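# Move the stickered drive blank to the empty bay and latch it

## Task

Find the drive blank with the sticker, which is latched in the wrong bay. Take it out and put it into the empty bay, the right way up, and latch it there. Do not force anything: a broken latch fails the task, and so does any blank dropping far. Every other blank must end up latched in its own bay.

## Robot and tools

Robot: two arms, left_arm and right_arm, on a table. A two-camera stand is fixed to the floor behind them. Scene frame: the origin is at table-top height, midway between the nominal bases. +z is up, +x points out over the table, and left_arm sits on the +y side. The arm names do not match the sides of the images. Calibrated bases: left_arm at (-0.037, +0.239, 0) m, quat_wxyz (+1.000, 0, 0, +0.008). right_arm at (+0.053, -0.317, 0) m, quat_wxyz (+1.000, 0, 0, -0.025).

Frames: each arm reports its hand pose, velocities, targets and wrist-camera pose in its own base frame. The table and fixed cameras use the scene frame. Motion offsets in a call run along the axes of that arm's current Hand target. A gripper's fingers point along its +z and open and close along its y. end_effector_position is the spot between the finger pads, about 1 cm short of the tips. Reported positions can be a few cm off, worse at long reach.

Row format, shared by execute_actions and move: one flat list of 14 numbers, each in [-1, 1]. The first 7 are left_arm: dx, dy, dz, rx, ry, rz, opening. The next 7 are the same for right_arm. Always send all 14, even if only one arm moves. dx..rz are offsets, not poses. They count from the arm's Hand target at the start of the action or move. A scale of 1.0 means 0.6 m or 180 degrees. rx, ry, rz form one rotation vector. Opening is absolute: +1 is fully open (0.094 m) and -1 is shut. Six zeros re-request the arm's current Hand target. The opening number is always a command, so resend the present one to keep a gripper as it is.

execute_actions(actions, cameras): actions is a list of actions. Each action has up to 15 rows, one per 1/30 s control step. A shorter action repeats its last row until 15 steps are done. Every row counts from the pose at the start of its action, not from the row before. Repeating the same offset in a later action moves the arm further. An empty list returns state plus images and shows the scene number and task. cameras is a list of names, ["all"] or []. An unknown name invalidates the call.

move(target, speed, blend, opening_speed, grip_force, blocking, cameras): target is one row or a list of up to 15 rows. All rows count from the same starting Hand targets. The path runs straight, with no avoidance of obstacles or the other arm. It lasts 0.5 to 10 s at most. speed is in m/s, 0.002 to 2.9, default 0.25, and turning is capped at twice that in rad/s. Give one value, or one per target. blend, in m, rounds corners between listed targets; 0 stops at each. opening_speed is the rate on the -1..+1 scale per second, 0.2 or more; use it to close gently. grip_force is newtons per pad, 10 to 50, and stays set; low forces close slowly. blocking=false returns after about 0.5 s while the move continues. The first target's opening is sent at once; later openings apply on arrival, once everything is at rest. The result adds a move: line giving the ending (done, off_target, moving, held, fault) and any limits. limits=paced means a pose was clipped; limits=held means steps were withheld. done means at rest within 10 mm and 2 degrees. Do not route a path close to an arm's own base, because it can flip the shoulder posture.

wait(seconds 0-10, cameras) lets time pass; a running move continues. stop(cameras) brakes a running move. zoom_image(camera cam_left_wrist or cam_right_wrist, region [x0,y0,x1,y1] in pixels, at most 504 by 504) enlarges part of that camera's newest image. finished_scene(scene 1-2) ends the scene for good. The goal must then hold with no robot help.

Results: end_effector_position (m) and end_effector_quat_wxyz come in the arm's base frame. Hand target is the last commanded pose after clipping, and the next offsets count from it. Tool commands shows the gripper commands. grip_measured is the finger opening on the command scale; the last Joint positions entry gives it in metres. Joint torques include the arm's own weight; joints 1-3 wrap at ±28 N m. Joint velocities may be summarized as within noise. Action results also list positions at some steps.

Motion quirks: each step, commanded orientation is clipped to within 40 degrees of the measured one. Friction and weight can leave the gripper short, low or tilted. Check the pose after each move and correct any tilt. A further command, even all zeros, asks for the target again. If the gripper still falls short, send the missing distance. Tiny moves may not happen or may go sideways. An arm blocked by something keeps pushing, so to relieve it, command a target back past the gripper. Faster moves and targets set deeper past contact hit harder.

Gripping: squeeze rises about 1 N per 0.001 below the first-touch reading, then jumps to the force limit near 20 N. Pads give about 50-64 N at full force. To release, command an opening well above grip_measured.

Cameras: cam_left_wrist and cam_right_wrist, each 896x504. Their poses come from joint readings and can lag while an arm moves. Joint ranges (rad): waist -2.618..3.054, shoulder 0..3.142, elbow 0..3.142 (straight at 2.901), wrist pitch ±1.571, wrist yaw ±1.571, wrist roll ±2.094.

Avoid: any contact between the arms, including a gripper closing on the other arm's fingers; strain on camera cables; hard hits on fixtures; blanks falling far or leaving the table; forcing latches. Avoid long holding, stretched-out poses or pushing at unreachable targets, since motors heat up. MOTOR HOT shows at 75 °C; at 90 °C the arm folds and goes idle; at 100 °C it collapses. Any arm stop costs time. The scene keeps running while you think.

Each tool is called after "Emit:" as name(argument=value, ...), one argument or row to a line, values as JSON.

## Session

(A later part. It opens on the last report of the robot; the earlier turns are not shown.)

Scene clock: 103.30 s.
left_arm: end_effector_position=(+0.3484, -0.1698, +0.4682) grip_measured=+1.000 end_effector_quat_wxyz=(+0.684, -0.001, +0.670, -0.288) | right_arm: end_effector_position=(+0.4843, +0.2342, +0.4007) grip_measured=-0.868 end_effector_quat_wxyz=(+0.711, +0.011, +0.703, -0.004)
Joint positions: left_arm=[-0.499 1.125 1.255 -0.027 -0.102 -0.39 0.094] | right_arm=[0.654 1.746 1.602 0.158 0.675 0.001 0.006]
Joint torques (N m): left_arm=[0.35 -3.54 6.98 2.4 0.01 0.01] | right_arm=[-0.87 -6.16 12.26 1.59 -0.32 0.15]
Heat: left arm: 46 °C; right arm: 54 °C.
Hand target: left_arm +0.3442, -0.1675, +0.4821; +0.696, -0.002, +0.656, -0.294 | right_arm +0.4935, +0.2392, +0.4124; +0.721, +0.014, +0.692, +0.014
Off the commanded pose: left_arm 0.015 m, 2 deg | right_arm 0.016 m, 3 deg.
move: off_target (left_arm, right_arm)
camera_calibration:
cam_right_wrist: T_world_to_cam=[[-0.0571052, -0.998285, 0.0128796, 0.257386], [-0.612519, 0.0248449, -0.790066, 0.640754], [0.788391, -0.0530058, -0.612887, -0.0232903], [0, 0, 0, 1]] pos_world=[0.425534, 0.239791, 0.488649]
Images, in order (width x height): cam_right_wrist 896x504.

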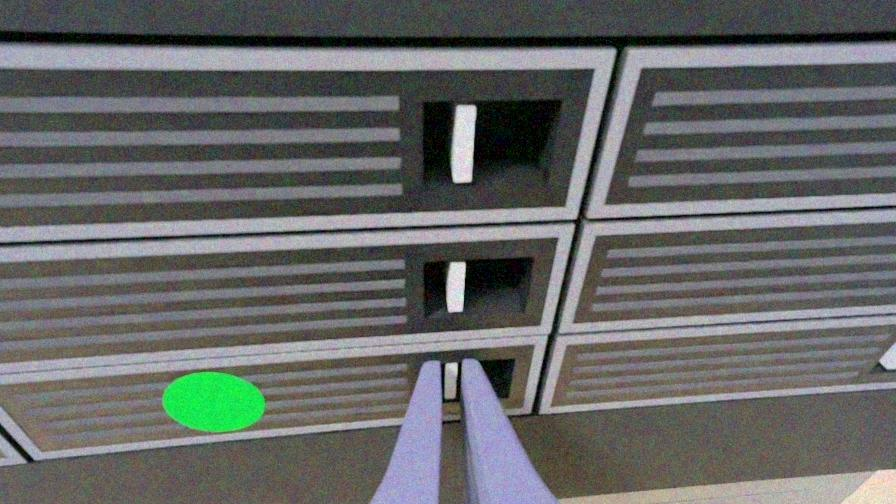

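Emit:
move(
  target=[
    [0,0,0,0,0,0,1,0,-0.0123,-0.09,0,0,0,-1],
    [0,0,0,0,0,0,1,0,-0.0123,-0.018,0,0,0,-1],
  ],
  cameras=["cam_right_wrist"],
  speed=0.1,
  grip_force=15,
)

Emit:
zoom_image(
  camera="cam_right_wrist",
  region=[380, 280, 540, 440],
)

Scene clock: 114.33 s.
left_arm: end_effector_position=(+0.3484, -0.1698, +0.4682) grip_measured=+1.000 end_effector_quat_wxyz=(+0.684, -0.001, +0.670, -0.288) | right_arm: end_effector_position=(+0.4790, +0.2291, +0.3963) grip_measured=-0.979 end_effector_quat_wxyz=(+0.711, +0.007, +0.703, +0.000)
Joint positions: left_arm=[-0.499 1.125 1.255 -0.027 -0.102 -0.39 0.094] | right_arm=[0.648 1.711 1.543 0.184 0.658 0.001 0.001]
Joint torques (N m): left_arm=[0.29 -3.52 7.01 2.38 0.01 0] | right_arm=[-0.12 -7.16 11.96 1.49 -0.12 0.15]
Heat: left arm: 46 °C; right arm: 54 °C.
Hand target: left_arm +0.3442, -0.1675, +0.4821; +0.696, -0.002, +0.656, -0.294 | right_arm +0.4828, +0.2318, +0.4117; +0.721, +0.014, +0.692, +0.014
Off the commanded pose: left_arm 0.015 m, 2 deg | right_arm 0.016 m, 2 deg.
grip_force (N): 15, 15
move: off_target (left_arm, right_arm)
camera_calibration:
cam_right_wrist: T_world_to_cam=[[-0.0460255, -0.998863, 0.0124034, 0.24715], [-0.611929, 0.0183779, -0.790699, 0.635605], [0.789572, -0.0439823, -0.612079, -0.0250924], [0, 0, 0, 1]] pos_world=[0.420132, 0.234084, 0.484148]
Images, in order (width x height): cam_right_wrist 896x504.

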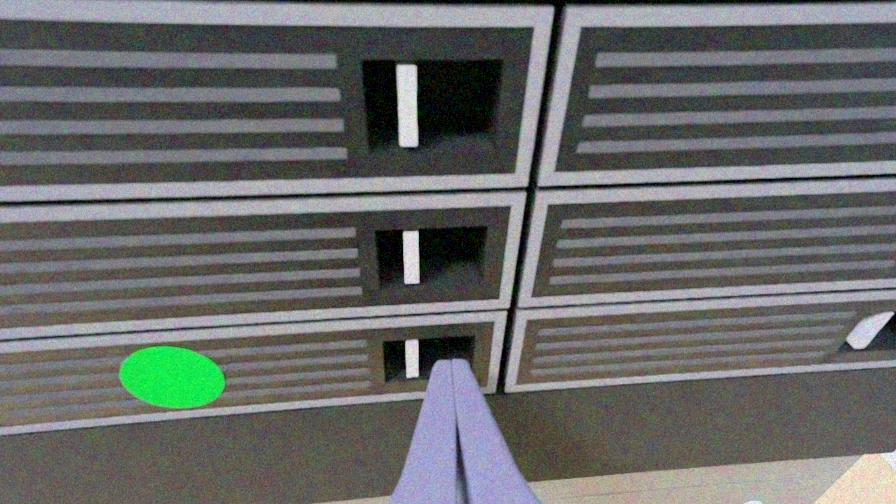

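Scaled by 3.150.

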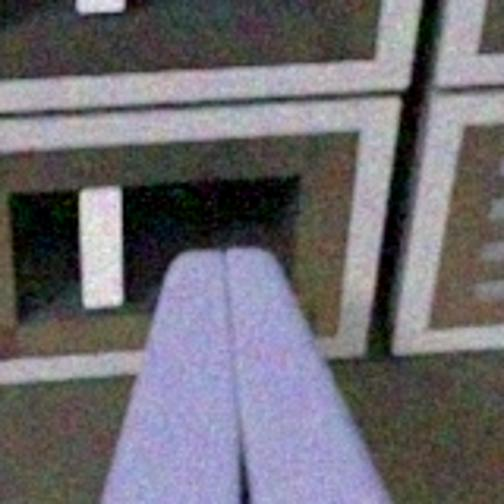

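Emit:
move(
  target=[
    [0,0,0,0,0,0,1,-0.007,0.001,-0.09,0,0,0,-1],
    [0,0,0,0,0,0,1,-0.007,0.0015,0.015,0,0,0,-1],
  ],
  cameras=["cam_right_wrist"],
  speed=0.1,
)

Emit:
zoom_image(
  camera="cam_right_wrist",
  region=[380, 280, 540, 440],
)

Scene clock: 119.50 s.
left_arm: end_effector_position=(+0.3484, -0.1698, +0.4682) grip_measured=+1.000 end_effector_quat_wxyz=(+0.684, -0.001, +0.670, -0.288) | right_arm: end_effector_position=(+0.4834, +0.2304, +0.4079) grip_measured=-0.980 end_effector_quat_wxyz=(+0.715, +0.011, +0.699, +0.003)
Joint positions: left_arm=[-0.499 1.125 1.255 -0.027 -0.102 -0.39 0.094] | right_arm=[0.644 1.732 1.602 0.159 0.655 0.001 0.001]
Joint torques (N m): left_arm=[0.23 -3.51 7.04 2.38 0 0] | right_arm=[-0.95 -6.38 11.69 1.5 -0.25 0.16]
Heat: left arm: 47 °C; right arm: 54 °C.
Hand target: left_arm +0.3442, -0.1675, +0.4821; +0.696, -0.002, +0.656, -0.294 | right_arm +0.4915, +0.2326, +0.4163; +0.721, +0.013, +0.693, +0.014
Off the commanded pose: left_arm 0.015 m, 2 deg | right_arm 0.012 m, 2 deg.
grip_force (N): 15, 15
move: off_target (left_arm, right_arm)
camera_calibration:
cam_right_wrist: T_world_to_cam=[[-0.0473255, -0.998873, 0.0036115, 0.252675], [-0.603116, 0.0256925, -0.797239, 0.644293], [0.796248, -0.0399079, -0.603653, -0.0289918], [0, 0, 0, 1]] pos_world=[0.423627, 0.23468, 0.495243]
Images, in order (width x height): cam_right_wrist 896x504.

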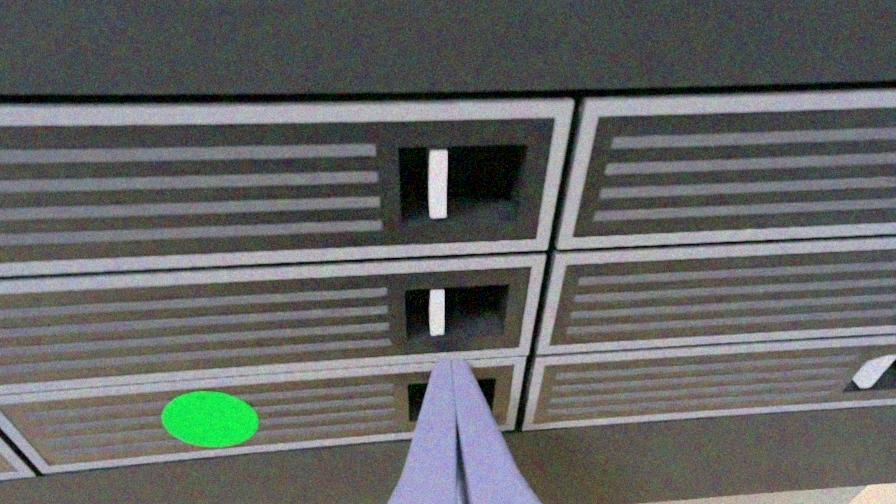

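Scaled by 3.150.

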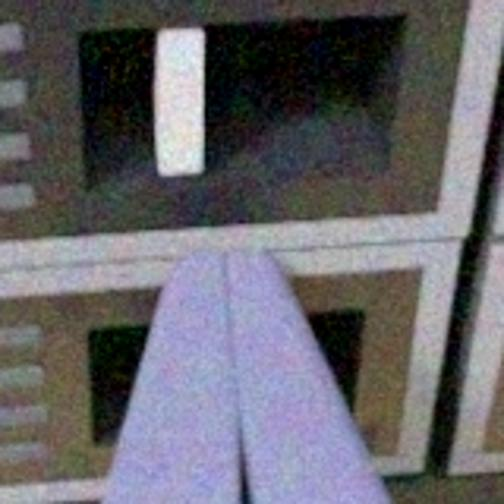

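Emit:
move(
  target=[
    [0,0,0,0,0,0,1,0.012,-0.001,-0.09,0,0,0,-1],
    [0,0,0,0,0,0,1,0.012,-0.001,-0.006,0,0,0,-1],
  ],
  cameras=["cam_right_wrist"],
  speed=0.1,
)

Emit:
zoom_image(
  camera="cam_right_wrist",
  region=[380, 280, 540, 440],
)

Scene clock: 126.60 s.
left_arm: end_effector_position=(+0.3484, -0.1698, +0.4682) grip_measured=+1.000 end_effector_quat_wxyz=(+0.684, -0.001, +0.670, -0.288) | right_arm: end_effector_position=(+0.4828, +0.2304, +0.3976) grip_measured=-0.980 end_effector_quat_wxyz=(+0.714, +0.008, +0.700, +0.003)
Joint positions: left_arm=[-0.499 1.125 1.255 -0.027 -0.102 -0.39 0.094] | right_arm=[0.643 1.725 1.556 0.193 0.65 0.001 0.001]
Joint torques (N m): left_arm=[0.27 -3.54 7.06 2.41 0 0.01] | right_arm=[-0.49 -6.9 11.71 1.47 -0.16 0.16]
Heat: left arm: 47 °C; right arm: 54 °C.
Hand target: left_arm +0.3442, -0.1675, +0.4821; +0.696, -0.002, +0.656, -0.294 | right_arm +0.4883, +0.2323, +0.4088; +0.721, +0.013, +0.693, +0.014
Off the commanded pose: left_arm 0.015 m, 2 deg | right_arm 0.013 m, 2 deg.
grip_force (N): 15, 15
move: off_target (left_arm, right_arm)
camera_calibration:
cam_right_wrist: T_world_to_cam=[[-0.0427002, -0.999066, 0.00666219, 0.249304], [-0.606062, 0.0206008, -0.795151, 0.637491], [0.794271, -0.0379908, -0.606375, -0.0331419], [0, 0, 0, 1]] pos_world=[0.423328, 0.234679, 0.485144]
Images, in order (width x height): cam_right_wrist 896x504.

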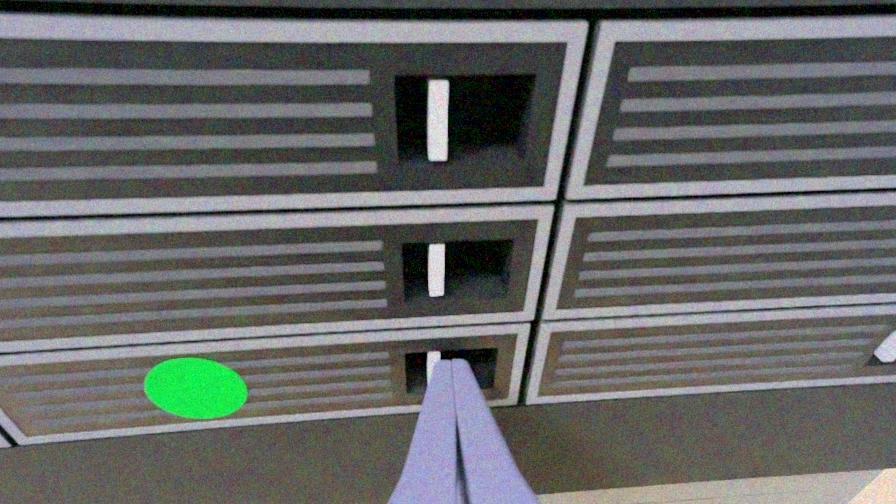

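Scaled by 3.150.

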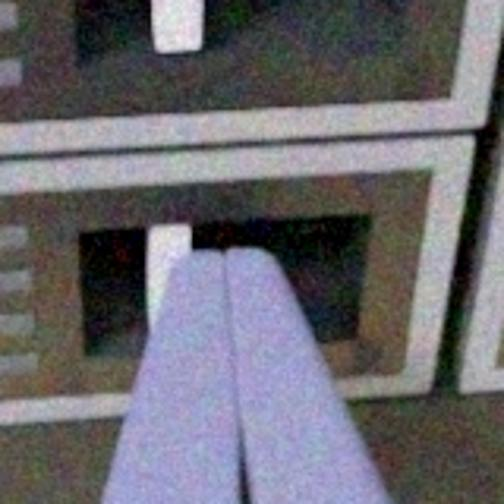

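Emit:
wait(
  seconds=0.1,
  cameras=["all"],
)

Emit:
zoom_image(
  camera="cam_left_wrist",
  region=[350, 100, 550, 240],
)

Scene clock: 131.80 s.
left_arm: end_effector_position=(+0.3484, -0.1698, +0.4682) grip_measured=+1.000 end_effector_quat_wxyz=(+0.684, -0.001, +0.670, -0.288) | right_arm: end_effector_position=(+0.4828, +0.2304, +0.3976) grip_measured=-0.980 end_effector_quat_wxyz=(+0.714, +0.008, +0.700, +0.003)
Joint positions: left_arm=[-0.499 1.125 1.255 -0.027 -0.102 -0.39 0.094] | right_arm=[0.643 1.725 1.556 0.193 0.65 0.001 0.001]
Joint torques (N m): left_arm=[0.27 -3.51 6.97 2.39 0.02 0] | right_arm=[-0.46 -6.89 11.71 1.47 -0.16 0.16]
Heat: left arm: 47 °C; right arm: 54 °C.
Hand target: left_arm +0.3442, -0.1675, +0.4821; +0.696, -0.002, +0.656, -0.294 | right_arm +0.4883, +0.2323, +0.4088; +0.721, +0.013, +0.693, +0.014
Tool commands: left_gripper/opening=+1.0 right_gripper/opening=-1.0
Off the commanded pose: left_arm 0.015 m, 2 deg | right_arm 0.013 m, 2 deg.
grip_force (N): 15, 15
wait: 0.10 s; at rest from the start
camera_calibration:
cam_left_wrist: T_world_to_cam=[[-0.417319, -0.801946, 0.427466, -0.188832], [-0.635395, -0.0788052, -0.768155, 0.600219], [0.649706, -0.592175, -0.476666, -0.0039363], [0, 0, 0, 1]] pos_world=[0.305131, -0.106464, 0.539904]
cam_right_wrist: T_world_to_cam=[[-0.0427002, -0.999066, 0.00666219, 0.249304], [-0.606062, 0.0206008, -0.795151, 0.637491], [0.794271, -0.0379908, -0.606375, -0.0331419], [0, 0, 0, 1]] pos_world=[0.423328, 0.234679, 0.485144]

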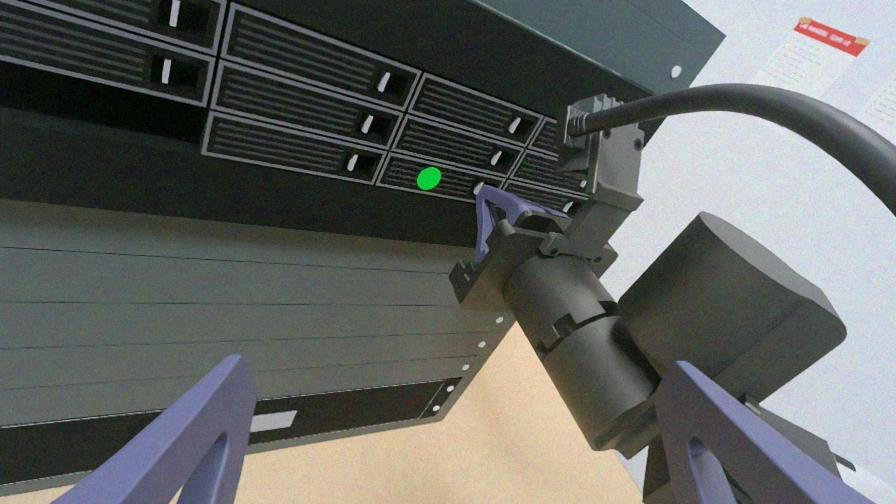

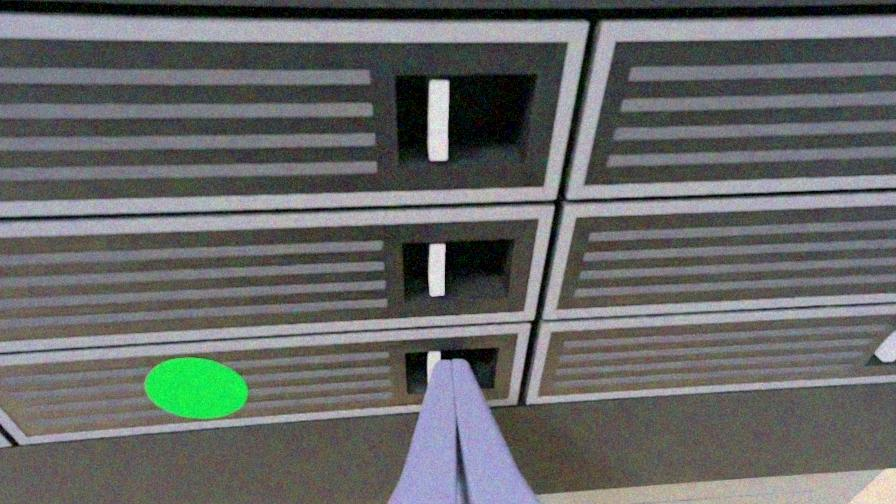

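Scaled by 2.520.

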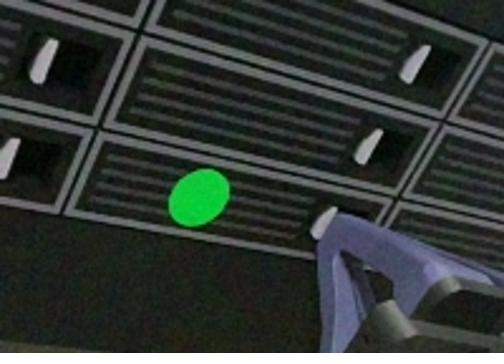

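Emit:
move(
  target=[
    [0,0,0,0,0,0,1,0,-0.006,-0.09,0,0,0,-1],
    [0,0,0,0,0,0,1,0,-0.006,0,0,0,0,-1],
  ],
  cameras=["cam_right_wrist"],
  speed=0.1,
)

Emit:
zoom_image(
  camera="cam_right_wrist",
  region=[380, 280, 540, 440],
)

Scene clock: 136.67 s.
left_arm: end_effector_position=(+0.3484, -0.1698, +0.4682) grip_measured=+1.000 end_effector_quat_wxyz=(+0.684, -0.001, +0.670, -0.288) | right_arm: end_effector_position=(+0.4828, +0.2268, +0.3981) grip_measured=-0.980 end_effector_quat_wxyz=(+0.715, +0.009, +0.699, +0.004)
Joint positions: left_arm=[-0.499 1.125 1.255 -0.027 -0.102 -0.39 0.094] | right_arm=[0.636 1.717 1.546 0.197 0.643 0.001 0.001]
Joint velocities: left_arm=[0.017 0.017 0.002 0.007 -0.154 0.007 0] | right_arm=[within noise]
Joint torques (N m): left_arm=[0.24 -3.55 7.04 2.39 0 0] | right_arm=[-0.46 -6.87 11.67 1.45 -0.16 0.16]
Heat: left arm: 47 °C; right arm: 54 °C.
Hand target: left_arm +0.3442, -0.1675, +0.4821; +0.696, -0.002, +0.656, -0.294 | right_arm +0.4882, +0.2286, +0.4088; +0.721, +0.013, +0.693, +0.014
Off the commanded pose: left_arm 0.015 m, 2 deg | right_arm 0.012 m, 2 deg.
grip_force (N): 15, 15
move: off_target (left_arm, right_arm)
camera_calibration:
cam_right_wrist: T_world_to_cam=[[-0.0430845, -0.999058, 0.00509295, 0.246518], [-0.604258, 0.0219984, -0.796485, 0.637325], [0.795623, -0.0373936, -0.604637, -0.0344349], [0, 0, 0, 1]] pos_world=[0.423127, 0.230979, 0.485543]
Images, in order (width x height): cam_right_wrist 896x504.

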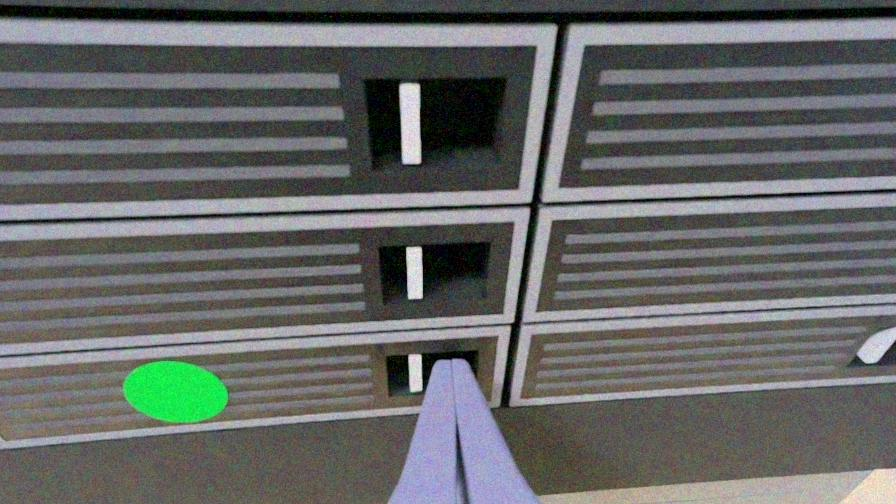

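Scaled by 3.150.

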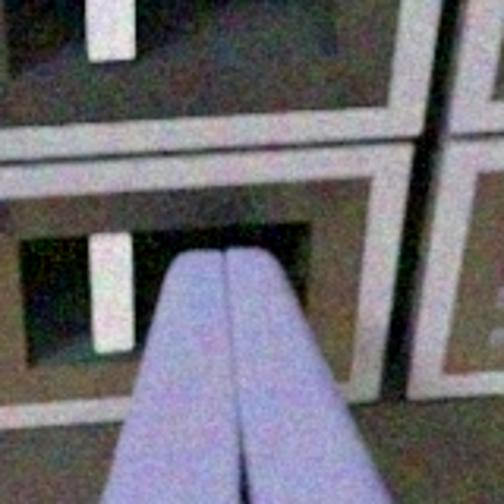

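Emit:
move(
  target=[
    [0,0,0,0,0,0,1,0.003,0.0012,-0.08,0,0,0,-1],
    [0,0,0,0,0,0,1,0.003,0.0012,0.013,0,0,0,-1],
  ],
  cameras=["cam_right_wrist"],
  speed=0.1,
)

Emit:
zoom_image(
  camera="cam_right_wrist",
  region=[380, 280, 540, 440],
)

Scene clock: 140.43 s.
left_arm: end_effector_position=(+0.3484, -0.1698, +0.4682) grip_measured=+1.000 end_effector_quat_wxyz=(+0.684, -0.001, +0.670, -0.288) | right_arm: end_effector_position=(+0.4855, +0.2274, +0.3999) grip_measured=-0.980 end_effector_quat_wxyz=(+0.715, +0.011, +0.699, +0.002)
Joint positions: left_arm=[-0.499 1.125 1.255 -0.027 -0.102 -0.39 0.094] | right_arm=[0.635 1.729 1.567 0.191 0.647 0.001 0.001]
Joint torques (N m): left_arm=[0.27 -3.55 7.01 2.39 0.01 0] | right_arm=[-1.36 -5.91 11.96 1.52 -0.3 0.17]
Heat: left arm: 47 °C; right arm: 54 °C.
Hand target: left_arm +0.3442, -0.1675, +0.4821; +0.696, -0.002, +0.656, -0.294 | right_arm +0.4961, +0.2294, +0.4072; +0.721, +0.013, +0.693, +0.014
Off the commanded pose: left_arm 0.015 m, 2 deg | right_arm 0.013 m, 2 deg.
grip_force (N): 15, 15
move: off_target (left_arm, right_arm)
camera_calibration:
cam_right_wrist: T_world_to_cam=[[-0.0480558, -0.998835, 0.00432061, 0.249865], [-0.6035, 0.0255881, -0.796953, 0.639305], [0.795914, -0.0409057, -0.604026, -0.0350532], [0, 0, 0, 1]] pos_world=[0.425727, 0.231781, 0.487243]
Images, in order (width x height): cam_right_wrist 896x504.

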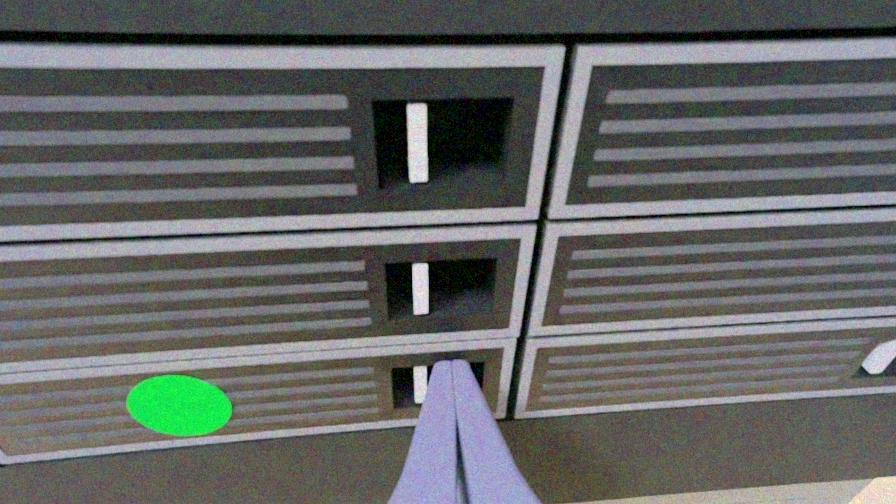

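Scaled by 3.150.

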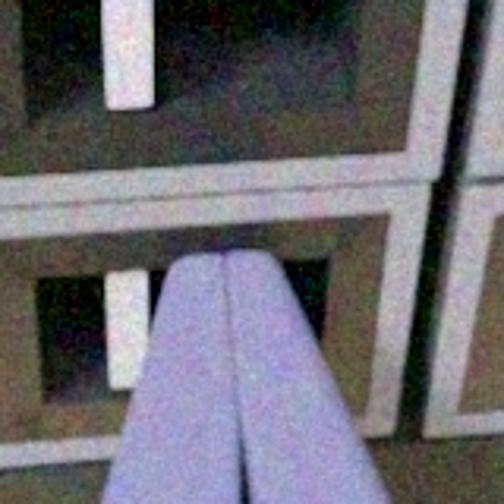

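Emit:
move(
  target=[
    [0,0,0,0,0,0,1,0.006,0.0005,-0.08,0,0,0,-1],
    [0,0,0,0,0,0,1,0.006,0.0005,-0.005,0,0,0,-1],
  ],
  cameras=["cam_right_wrist"],
  speed=0.1,
)

Emit:
zoom_image(
  camera="cam_right_wrist",
  region=[380, 280, 540, 440],
)

Scene clock: 157.10 s.
left_arm: end_effector_position=(+0.3484, -0.1698, +0.4682) grip_measured=+1.000 end_effector_quat_wxyz=(+0.684, -0.001, +0.670, -0.288) | right_arm: end_effector_position=(+0.4837, +0.2283, +0.3949) grip_measured=-0.980 end_effector_quat_wxyz=(+0.715, +0.009, +0.699, +0.003)
Joint positions: left_arm=[-0.499 1.125 1.255 -0.027 -0.102 -0.39 0.094] | right_arm=[0.638 1.722 1.54 0.209 0.646 0.001 0.001]
Joint torques (N m): left_arm=[0.25 -3.54 7.06 2.39 0.02 0] | right_arm=[-1.2 -6.09 12.07 1.5 -0.23 0.17]
Heat: left arm: 47 °C; right arm: 53 °C.
Hand target: left_arm +0.3442, -0.1675, +0.4821; +0.696, -0.002, +0.656, -0.294 | right_arm +0.4933, +0.2297, +0.4037; +0.721, +0.014, +0.692, +0.013
Off the commanded pose: left_arm 0.015 m, 2 deg | right_arm 0.013 m, 2 deg.
grip_force (N): 15, 15
move: off_target (left_arm, right_arm)
camera_calibration:
cam_right_wrist: T_world_to_cam=[[-0.0438665, -0.999025, 0.00506248, 0.248411], [-0.604337, 0.0225003, -0.796411, 0.635088], [0.79552, -0.0379952, -0.604735, -0.0368599], [0, 0, 0, 1]] pos_world=[0.424027, 0.232479, 0.482243]
Images, in order (width x height): cam_right_wrist 896x504.

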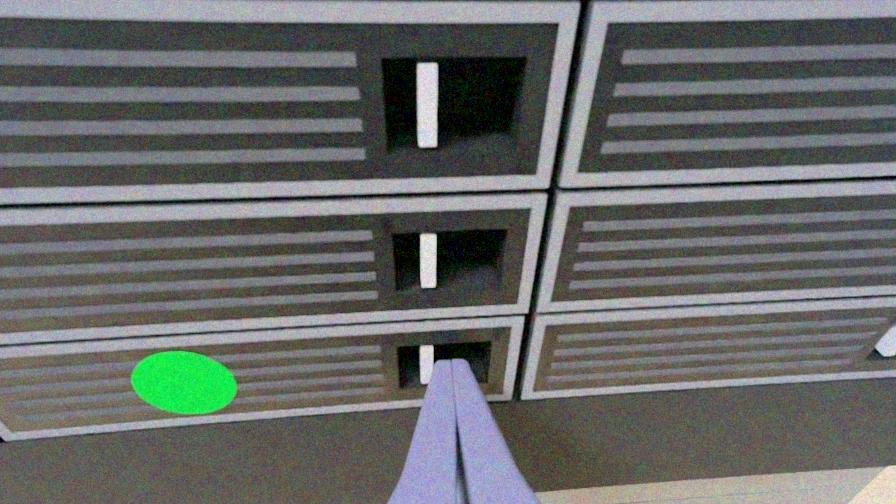

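Scaled by 3.150.

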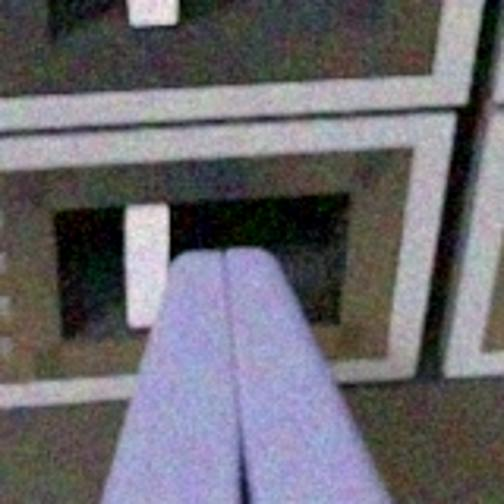

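Emit:
move(
  target=[
    [0,0,0,0,0,0,1,-0.002,-0.003,-0.08,0,0,0,-1],
    [0,0,0,0,0,0,1,-0.002,-0.003,0.006,0,0,0,-1],
  ],
  cameras=["cam_right_wrist"],
  speed=0.1,
)

Emit:
zoom_image(
  camera="cam_right_wrist",
  region=[380, 280, 540, 440],
)

Scene clock: 163.57 s.
left_arm: end_effector_position=(+0.3484, -0.1698, +0.4682) grip_measured=+1.000 end_effector_quat_wxyz=(+0.684, -0.001, +0.670, -0.288) | right_arm: end_effector_position=(+0.4842, +0.2254, +0.3958) grip_measured=-0.980 end_effector_quat_wxyz=(+0.712, +0.009, +0.702, -0.001)
Joint positions: left_arm=[-0.499 1.125 1.255 -0.027 -0.102 -0.39 0.094] | right_arm=[0.633 1.72 1.549 0.188 0.647 0.001 0.001]
Joint torques (N m): left_arm=[0.24 -3.52 6.97 2.39 0.01 -0.01] | right_arm=[-1.61 -5.42 12.27 1.64 -0.32 0.17]
Heat: left arm: 47 °C; right arm: 54 °C.
Hand target: left_arm +0.3442, -0.1675, +0.4821; +0.696, -0.002, +0.656, -0.294 | right_arm +0.4969, +0.2279, +0.4049; +0.721, +0.014, +0.693, +0.014
Off the commanded pose: left_arm 0.015 m, 2 deg | right_arm 0.016 m, 2 deg.
grip_force (N): 15, 15
move: off_target (left_arm, right_arm)
camera_calibration:
cam_right_wrist: T_world_to_cam=[[-0.0499291, -0.998693, 0.0109152, 0.246038], [-0.610473, 0.021867, -0.791735, 0.637396], [0.790462, -0.0461941, -0.610767, -0.0301522], [0, 0, 0, 1]] pos_world=[0.425232, 0.230385, 0.483547]
Images, in order (width x height): cam_right_wrist 896x504.

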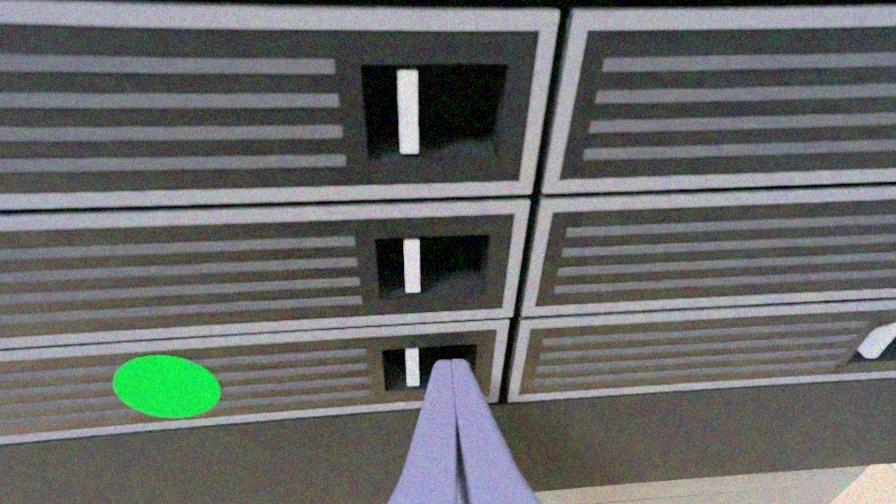

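Scaled by 3.150.

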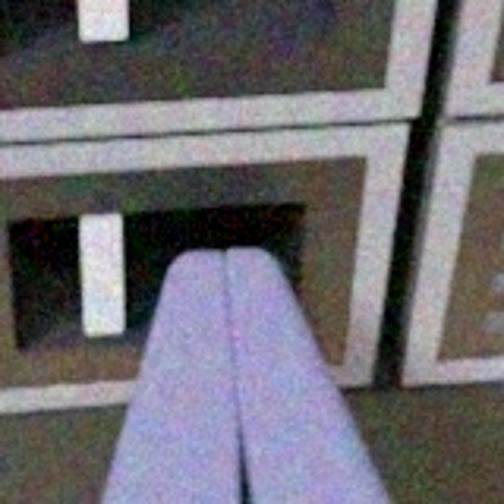

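Emit:
move(
  target=[0,0,0,0,0,0,1,-0.012,0.001,0,0,0,0,-1],
  cameras=["cam_right_wrist"],
  speed=0.02,
)

Emit:
zoom_image(
  camera="cam_right_wrist",
  region=[380, 280, 540, 440],
)

Scene clock: 167.27 s.
left_arm: end_effector_position=(+0.3484, -0.1698, +0.4682) grip_measured=+1.000 end_effector_quat_wxyz=(+0.684, -0.001, +0.670, -0.288) | right_arm: end_effector_position=(+0.4841, +0.2253, +0.3968) grip_measured=-0.980 end_effector_quat_wxyz=(+0.706, +0.004, +0.708, -0.005)
Joint positions: left_arm=[-0.499 1.125 1.255 -0.027 -0.102 -0.39 0.094] | right_arm=[0.633 1.721 1.573 0.144 0.647 0.001 0.001]
Joint torques (N m): left_arm=[0.2 -3.6 7.02 2.39 0.01 0] | right_arm=[-1.47 -5.52 12.59 1.81 -0.31 0.16]
Heat: left arm: 47 °C; right arm: 54 °C.
Hand target: left_arm +0.3442, -0.1675, +0.4821; +0.696, -0.002, +0.656, -0.294 | right_arm +0.4965, +0.2282, +0.4121; +0.721, +0.014, +0.692, +0.014
Off the commanded pose: left_arm 0.015 m, 2 deg | right_arm 0.020 m, 3 deg.
grip_force (N): 15, 15
move: off_target (left_arm, right_arm)
camera_calibration:
cam_right_wrist: T_world_to_cam=[[-0.0491278, -0.998488, 0.024645, 0.240136], [-0.624313, 0.0114384, -0.78109, 0.642973], [0.779628, -0.0537594, -0.623932, -0.0172229], [0, 0, 0, 1]] pos_world=[0.426642, 0.231492, 0.485556]
Images, in order (width x height): cam_right_wrist 896x504.

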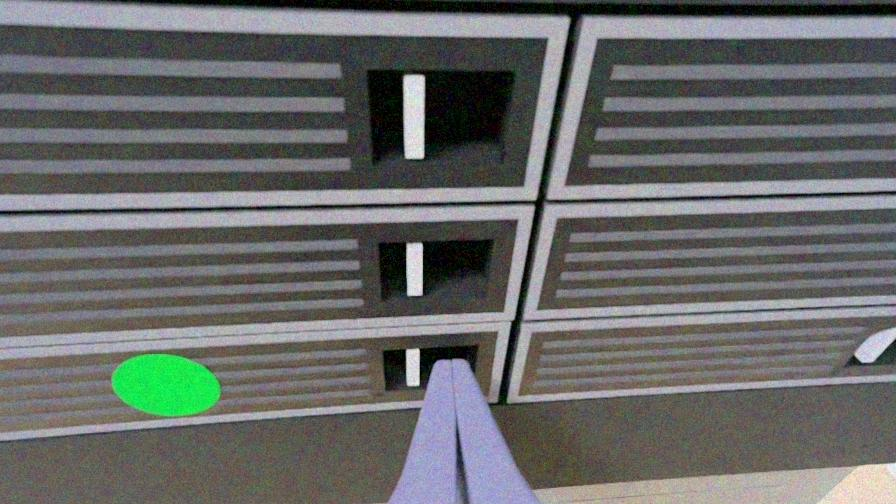

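Scaled by 3.150.

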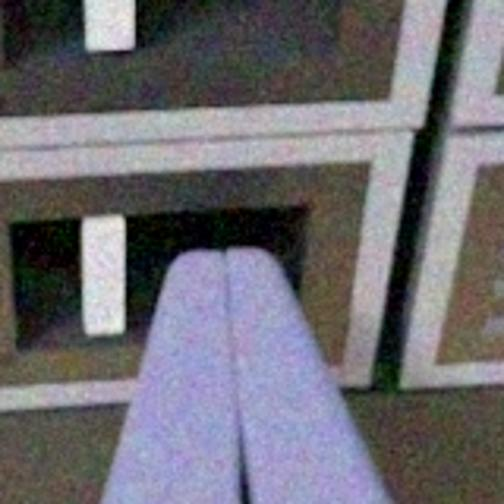

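Emit:
move(
  target=[0,0,0,0,0,0,1,0,0,-0.012,0,0,0,-0.85],
  cameras=["cam_right_wrist"],
  speed=0.02,
)

Emit:
zoom_image(
  camera="cam_right_wrist",
  region=[380, 280, 540, 440],
)

Scene clock: 170.77 s.
left_arm: end_effector_position=(+0.3484, -0.1698, +0.4682) grip_measured=+1.000 end_effector_quat_wxyz=(+0.684, -0.001, +0.670, -0.288) | right_arm: end_effector_position=(+0.4840, +0.2235, +0.3968) grip_measured=-0.852 end_effector_quat_wxyz=(+0.706, +0.008, +0.708, -0.009)
Joint positions: left_arm=[-0.499 1.125 1.255 -0.027 -0.102 -0.39 0.094] | right_arm=[0.633 1.721 1.573 0.143 0.658 0.001 0.007]
Joint torques (N m): left_arm=[0.27 -3.49 6.98 2.39 0 0] | right_arm=[-0.39 -7.13 10.58 1.83 -0.31 0.16]
Heat: left arm: 47 °C; right arm: 54 °C.
Hand target: left_arm +0.3442, -0.1675, +0.4821; +0.696, -0.002, +0.656, -0.294 | right_arm +0.4892, +0.2284, +0.4120; +0.721, +0.014, +0.692, +0.014
Off the commanded pose: left_arm 0.015 m, 2 deg | right_arm 0.017 m, 4 deg.
grip_force (N): 15, 15
move: off_target (left_arm, right_arm)
camera_calibration:
cam_right_wrist: T_world_to_cam=[[-0.0598129, -0.997898, 0.024942, 0.243228], [-0.624371, 0.0179053, -0.780922, 0.641504], [0.778834, -0.0622824, -0.62413, -0.0149682], [0, 0, 0, 1]] pos_world=[0.426743, 0.230298, 0.485556]
Images, in order (width x height): cam_right_wrist 896x504.

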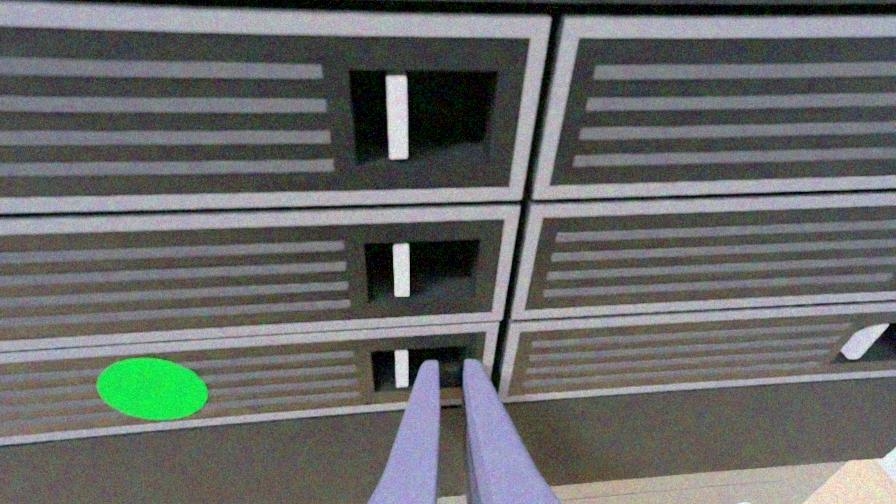

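Scaled by 3.150.

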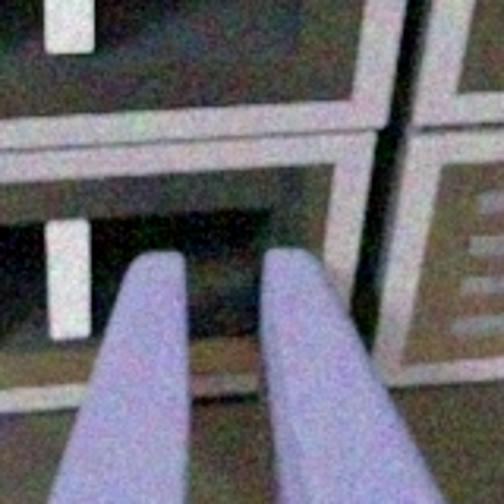

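Emit:
move(
  target=[0,0,0,0,0,0,1,0,0,-0.1,0,0,0,0],
  cameras=["all"],
  speed=0.15,
)

Emit:
zoom_image(
  camera="cam_left_wrist",
  region=[440, 170, 560, 290],
)

Scene clock: 174.97 s.
left_arm: end_effector_position=(+0.3484, -0.1698, +0.4682) grip_measured=+1.000 end_effector_quat_wxyz=(+0.684, -0.001, +0.670, -0.288) | right_arm: end_effector_position=(+0.4389, +0.2364, +0.3916) grip_measured=-0.002 end_effector_quat_wxyz=(+0.707, -0.002, +0.707, +0.004)
Joint positions: left_arm=[-0.499 1.125 1.255 -0.027 -0.102 -0.39 0.094] | right_arm=[0.726 1.602 1.417 0.186 0.718 0.001 0.047]
Joint torques (N m): left_arm=[0.18 -3.55 7.02 2.38 0.02 -0.01] | right_arm=[0.62 -10.43 6.78 1.66 0.09 0.11]
Heat: left arm: 47 °C; right arm: 54 °C.
Hand target: left_arm +0.3442, -0.1675, +0.4821; +0.696, -0.002, +0.656, -0.294 | right_arm +0.4293, +0.2284, +0.4095; +0.721, +0.014, +0.692, +0.014
Off the commanded pose: left_arm 0.015 m, 2 deg | right_arm 0.022 m, 3 deg.
grip_force (N): 15, 15
move: off_target (left_arm, right_arm)
camera_calibration:
cam_left_wrist: T_world_to_cam=[[-0.417319, -0.801946, 0.427466, -0.188832], [-0.635395, -0.0788052, -0.768155, 0.600219], [0.649706, -0.592175, -0.476666, -0.0039363], [0, 0, 0, 1]] pos_world=[0.305131, -0.106464, 0.539904]
cam_right_wrist: T_world_to_cam=[[-0.0275814, -0.9994, 0.020939, 0.241386], [-0.620886, 0.000711247, -0.783901, 0.61274], [0.783415, -0.0346218, -0.620533, 0.00786589], [0, 0, 0, 1]] pos_world=[0.380937, 0.241078, 0.480154]

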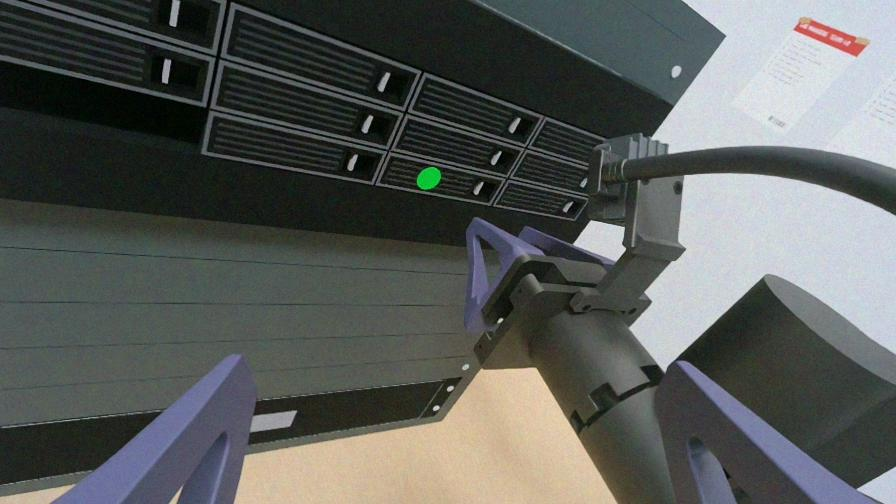

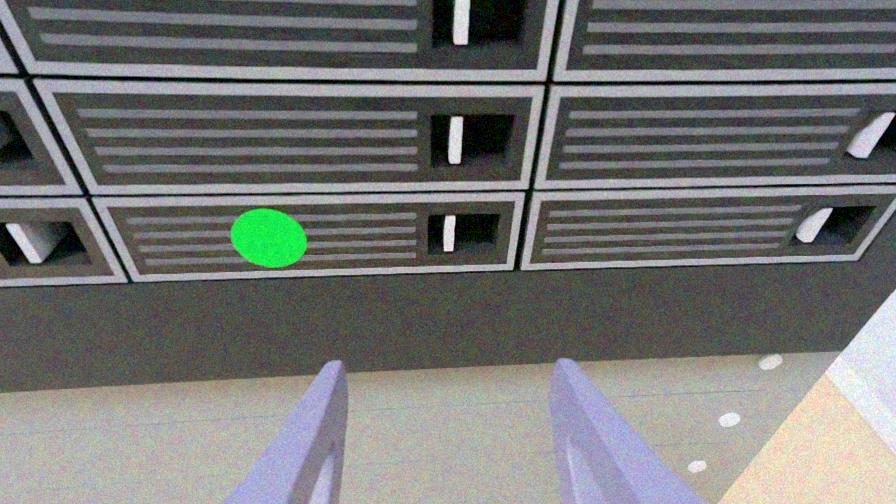

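Scaled by 4.200.

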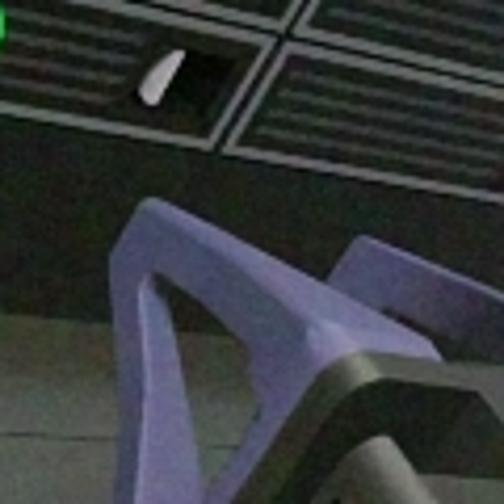

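Emit:
move(
  target=[0,0,0,0,0,0,1,0.003,0.001,0.05,0,-0.167,0,-1],
  cameras=["cam_right_wrist"],
  speed=0.2,
)

Emit:
zoom_image(
  camera="cam_right_wrist",
  region=[360, 240, 560, 400],
)

Scene clock: 199.67 s.
left_arm: end_effector_position=(+0.3484, -0.1698, +0.4682) grip_measured=+1.000 end_effector_quat_wxyz=(+0.684, -0.001, +0.670, -0.288) | right_arm: end_effector_position=(+0.4580, +0.2306, +0.4031) grip_measured=-0.979 end_effector_quat_wxyz=(+0.869, +0.013, +0.495, +0.007)
Joint positions: left_arm=[-0.499 1.125 1.255 -0.027 -0.102 -0.39 0.094] | right_arm=[0.648 1.858 1.223 1.282 0.561 -0.346 0.001]
Joint torques (N m): left_arm=[0.28 -3.58 7.01 2.38 0.01 0] | right_arm=[-0.61 -7.58 8.55 1.23 -0.32 0.05]
Heat: left arm: 47 °C; right arm: 55 °C.
Hand target: left_arm +0.3442, -0.1675, +0.4821; +0.696, -0.002, +0.656, -0.294 | right_arm +0.4593, +0.2291, +0.4090; +0.876, +0.017, +0.482, +0.010
Off the commanded pose: left_arm 0.015 m, 2 deg | right_arm 0.006 m, 2 deg.
grip_force (N): 15, 15
move: off_target (left_arm)
camera_calibration:
cam_right_wrist: T_world_to_cam=[[-0.0431522, -0.99865, -0.0289181, 0.262838], [-0.134643, 0.0344941, -0.990294, 0.486317], [0.989954, -0.0388397, -0.135949, -0.289118], [0, 0, 0, 1]] pos_world=[0.363034, 0.234479, 0.449892]
Images, in order (width x height): cam_right_wrist 896x504.

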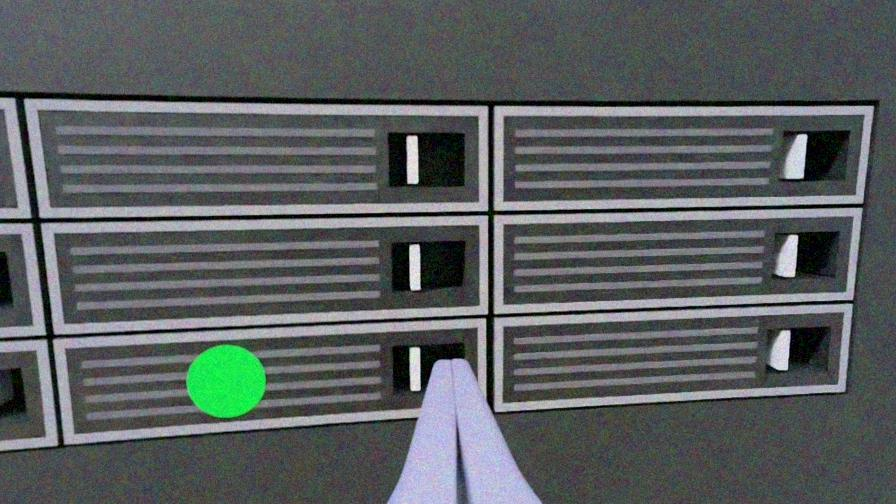

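Scaled by 2.520.

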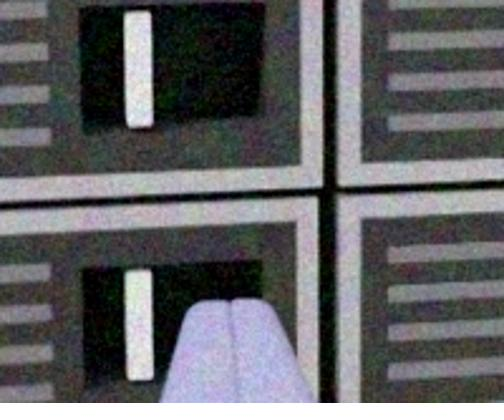

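Emit:
move(
  target=[0,0,0,0,0,0,1,0.022,0.0012,0.0175,-0.0164,0.0008,0.0104,-1],
  cameras=["cam_right_wrist"],
  speed=0.1,
)

Emit:
zoom_image(
  camera="cam_right_wrist",
  region=[360, 260, 560, 420],
)

Scene clock: 212.37 s.
left_arm: end_effector_position=(+0.3484, -0.1698, +0.4682) grip_measured=+1.000 end_effector_quat_wxyz=(+0.684, -0.001, +0.670, -0.288) | right_arm: end_effector_position=(+0.4717, +0.2281, +0.3938) grip_measured=-0.979 end_effector_quat_wxyz=(+0.870, -0.002, +0.493, +0.026)
Joint positions: left_arm=[-0.499 1.125 1.255 -0.027 -0.102 -0.39 0.094] | right_arm=[0.605 1.884 1.223 1.279 0.481 -0.293 0.001]
Joint torques (N m): left_arm=[0.24 -3.62 7.06 2.38 0 0.01] | right_arm=[-0.34 -7.66 10.51 1.04 -0.27 0.23]
Heat: left arm: 47 °C; right arm: 53 °C.
Hand target: left_arm +0.3442, -0.1675, +0.4821; +0.696, -0.002, +0.656, -0.294 | right_arm +0.4753, +0.2300, +0.4035; +0.875, +0.002, +0.482, +0.036
Off the commanded pose: left_arm 0.015 m, 2 deg | right_arm 0.011 m, 2 deg.
grip_force (N): 15, 15
move: off_target (left_arm, right_arm)
camera_calibration:
cam_right_wrist: T_world_to_cam=[[0.00536366, -0.999776, -0.0204514, 0.234676], [-0.13198, 0.019565, -0.991059, 0.481479], [0.991238, 0.00801488, -0.131845, -0.316921], [0, 0, 0, 1]] pos_world=[0.37643, 0.227743, 0.440189]
Images, in order (width x height): cam_right_wrist 896x504.

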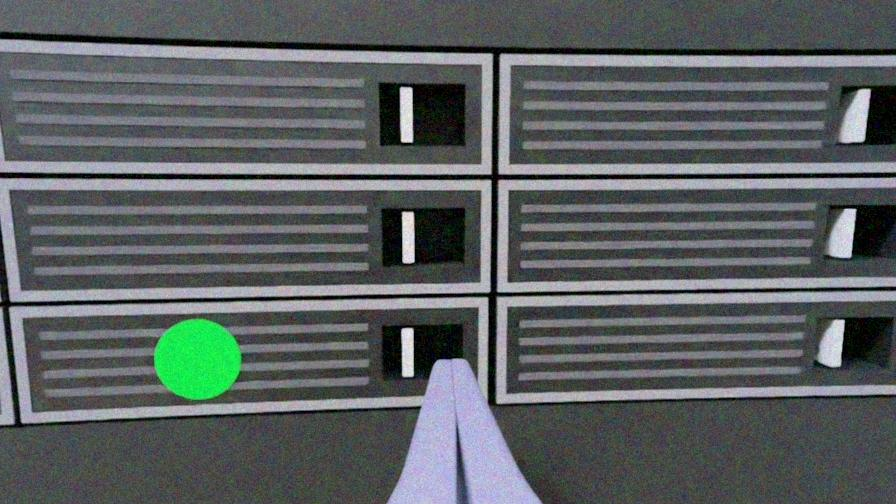

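Scaled by 2.520.

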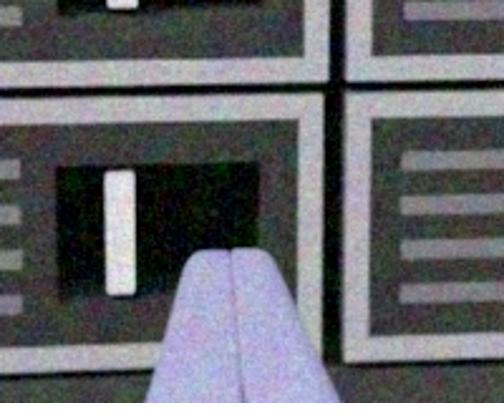

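Emit:
move(
  target=[0,0,0,0,0,0,1,0.007,0.006,0.020,-0.0094,0.0008,0.006,-1],
  cameras=["cam_right_wrist"],
  speed=0.1,
)

Emit:
zoom_image(
  camera="cam_right_wrist",
  region=[360, 260, 560, 420],
)

Scene clock: 216.97 s.
left_arm: end_effector_position=(+0.3484, -0.1698, +0.4682) grip_measured=+1.000 end_effector_quat_wxyz=(+0.684, -0.001, +0.670, -0.288) | right_arm: end_effector_position=(+0.4826, +0.2327, +0.3984) grip_measured=-0.979 end_effector_quat_wxyz=(+0.870, -0.009, +0.491, +0.043)
Joint positions: left_arm=[-0.499 1.125 1.255 -0.027 -0.102 -0.39 0.094] | right_arm=[0.588 1.908 1.276 1.24 0.439 -0.257 0.001]
Joint torques (N m): left_arm=[0.29 -3.56 7.05 2.38 0.01 0.01] | right_arm=[-0.5 -7.82 10.62 1.05 -0.3 0.19]
Heat: left arm: 47 °C; right arm: 53 °C.
Hand target: left_arm +0.3442, -0.1675, +0.4821; +0.696, -0.002, +0.656, -0.294 | right_arm +0.4874, +0.2342, +0.4065; +0.874, -0.006, +0.482, +0.052
Off the commanded pose: left_arm 0.015 m, 2 deg | right_arm 0.010 m, 2 deg.
grip_force (N): 15, 15
move: off_target (left_arm)
camera_calibration:
cam_right_wrist: T_world_to_cam=[[0.0416692, -0.998824, -0.0247658, 0.223311], [-0.129395, 0.0191837, -0.991408, 0.486299], [0.990717, 0.0445157, -0.128443, -0.336836], [0, 0, 0, 1]] pos_world=[0.387329, 0.228714, 0.444386]
Images, in order (width x height): cam_right_wrist 896x504.

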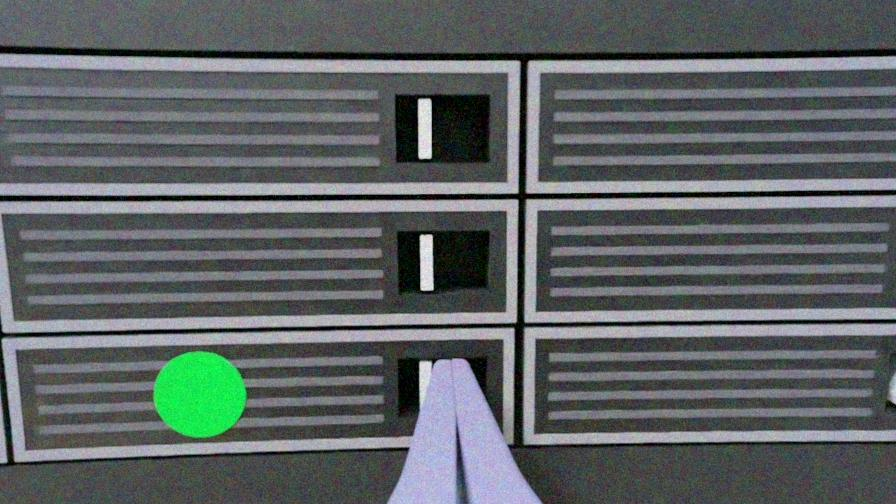

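Scaled by 2.520.

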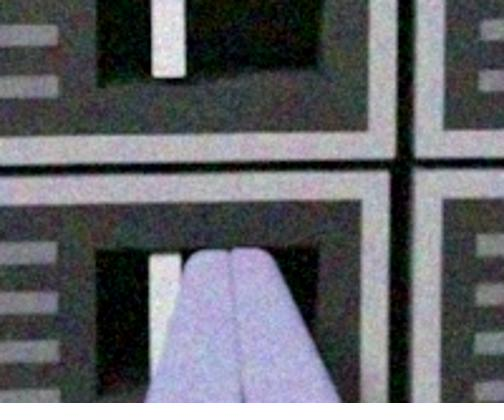

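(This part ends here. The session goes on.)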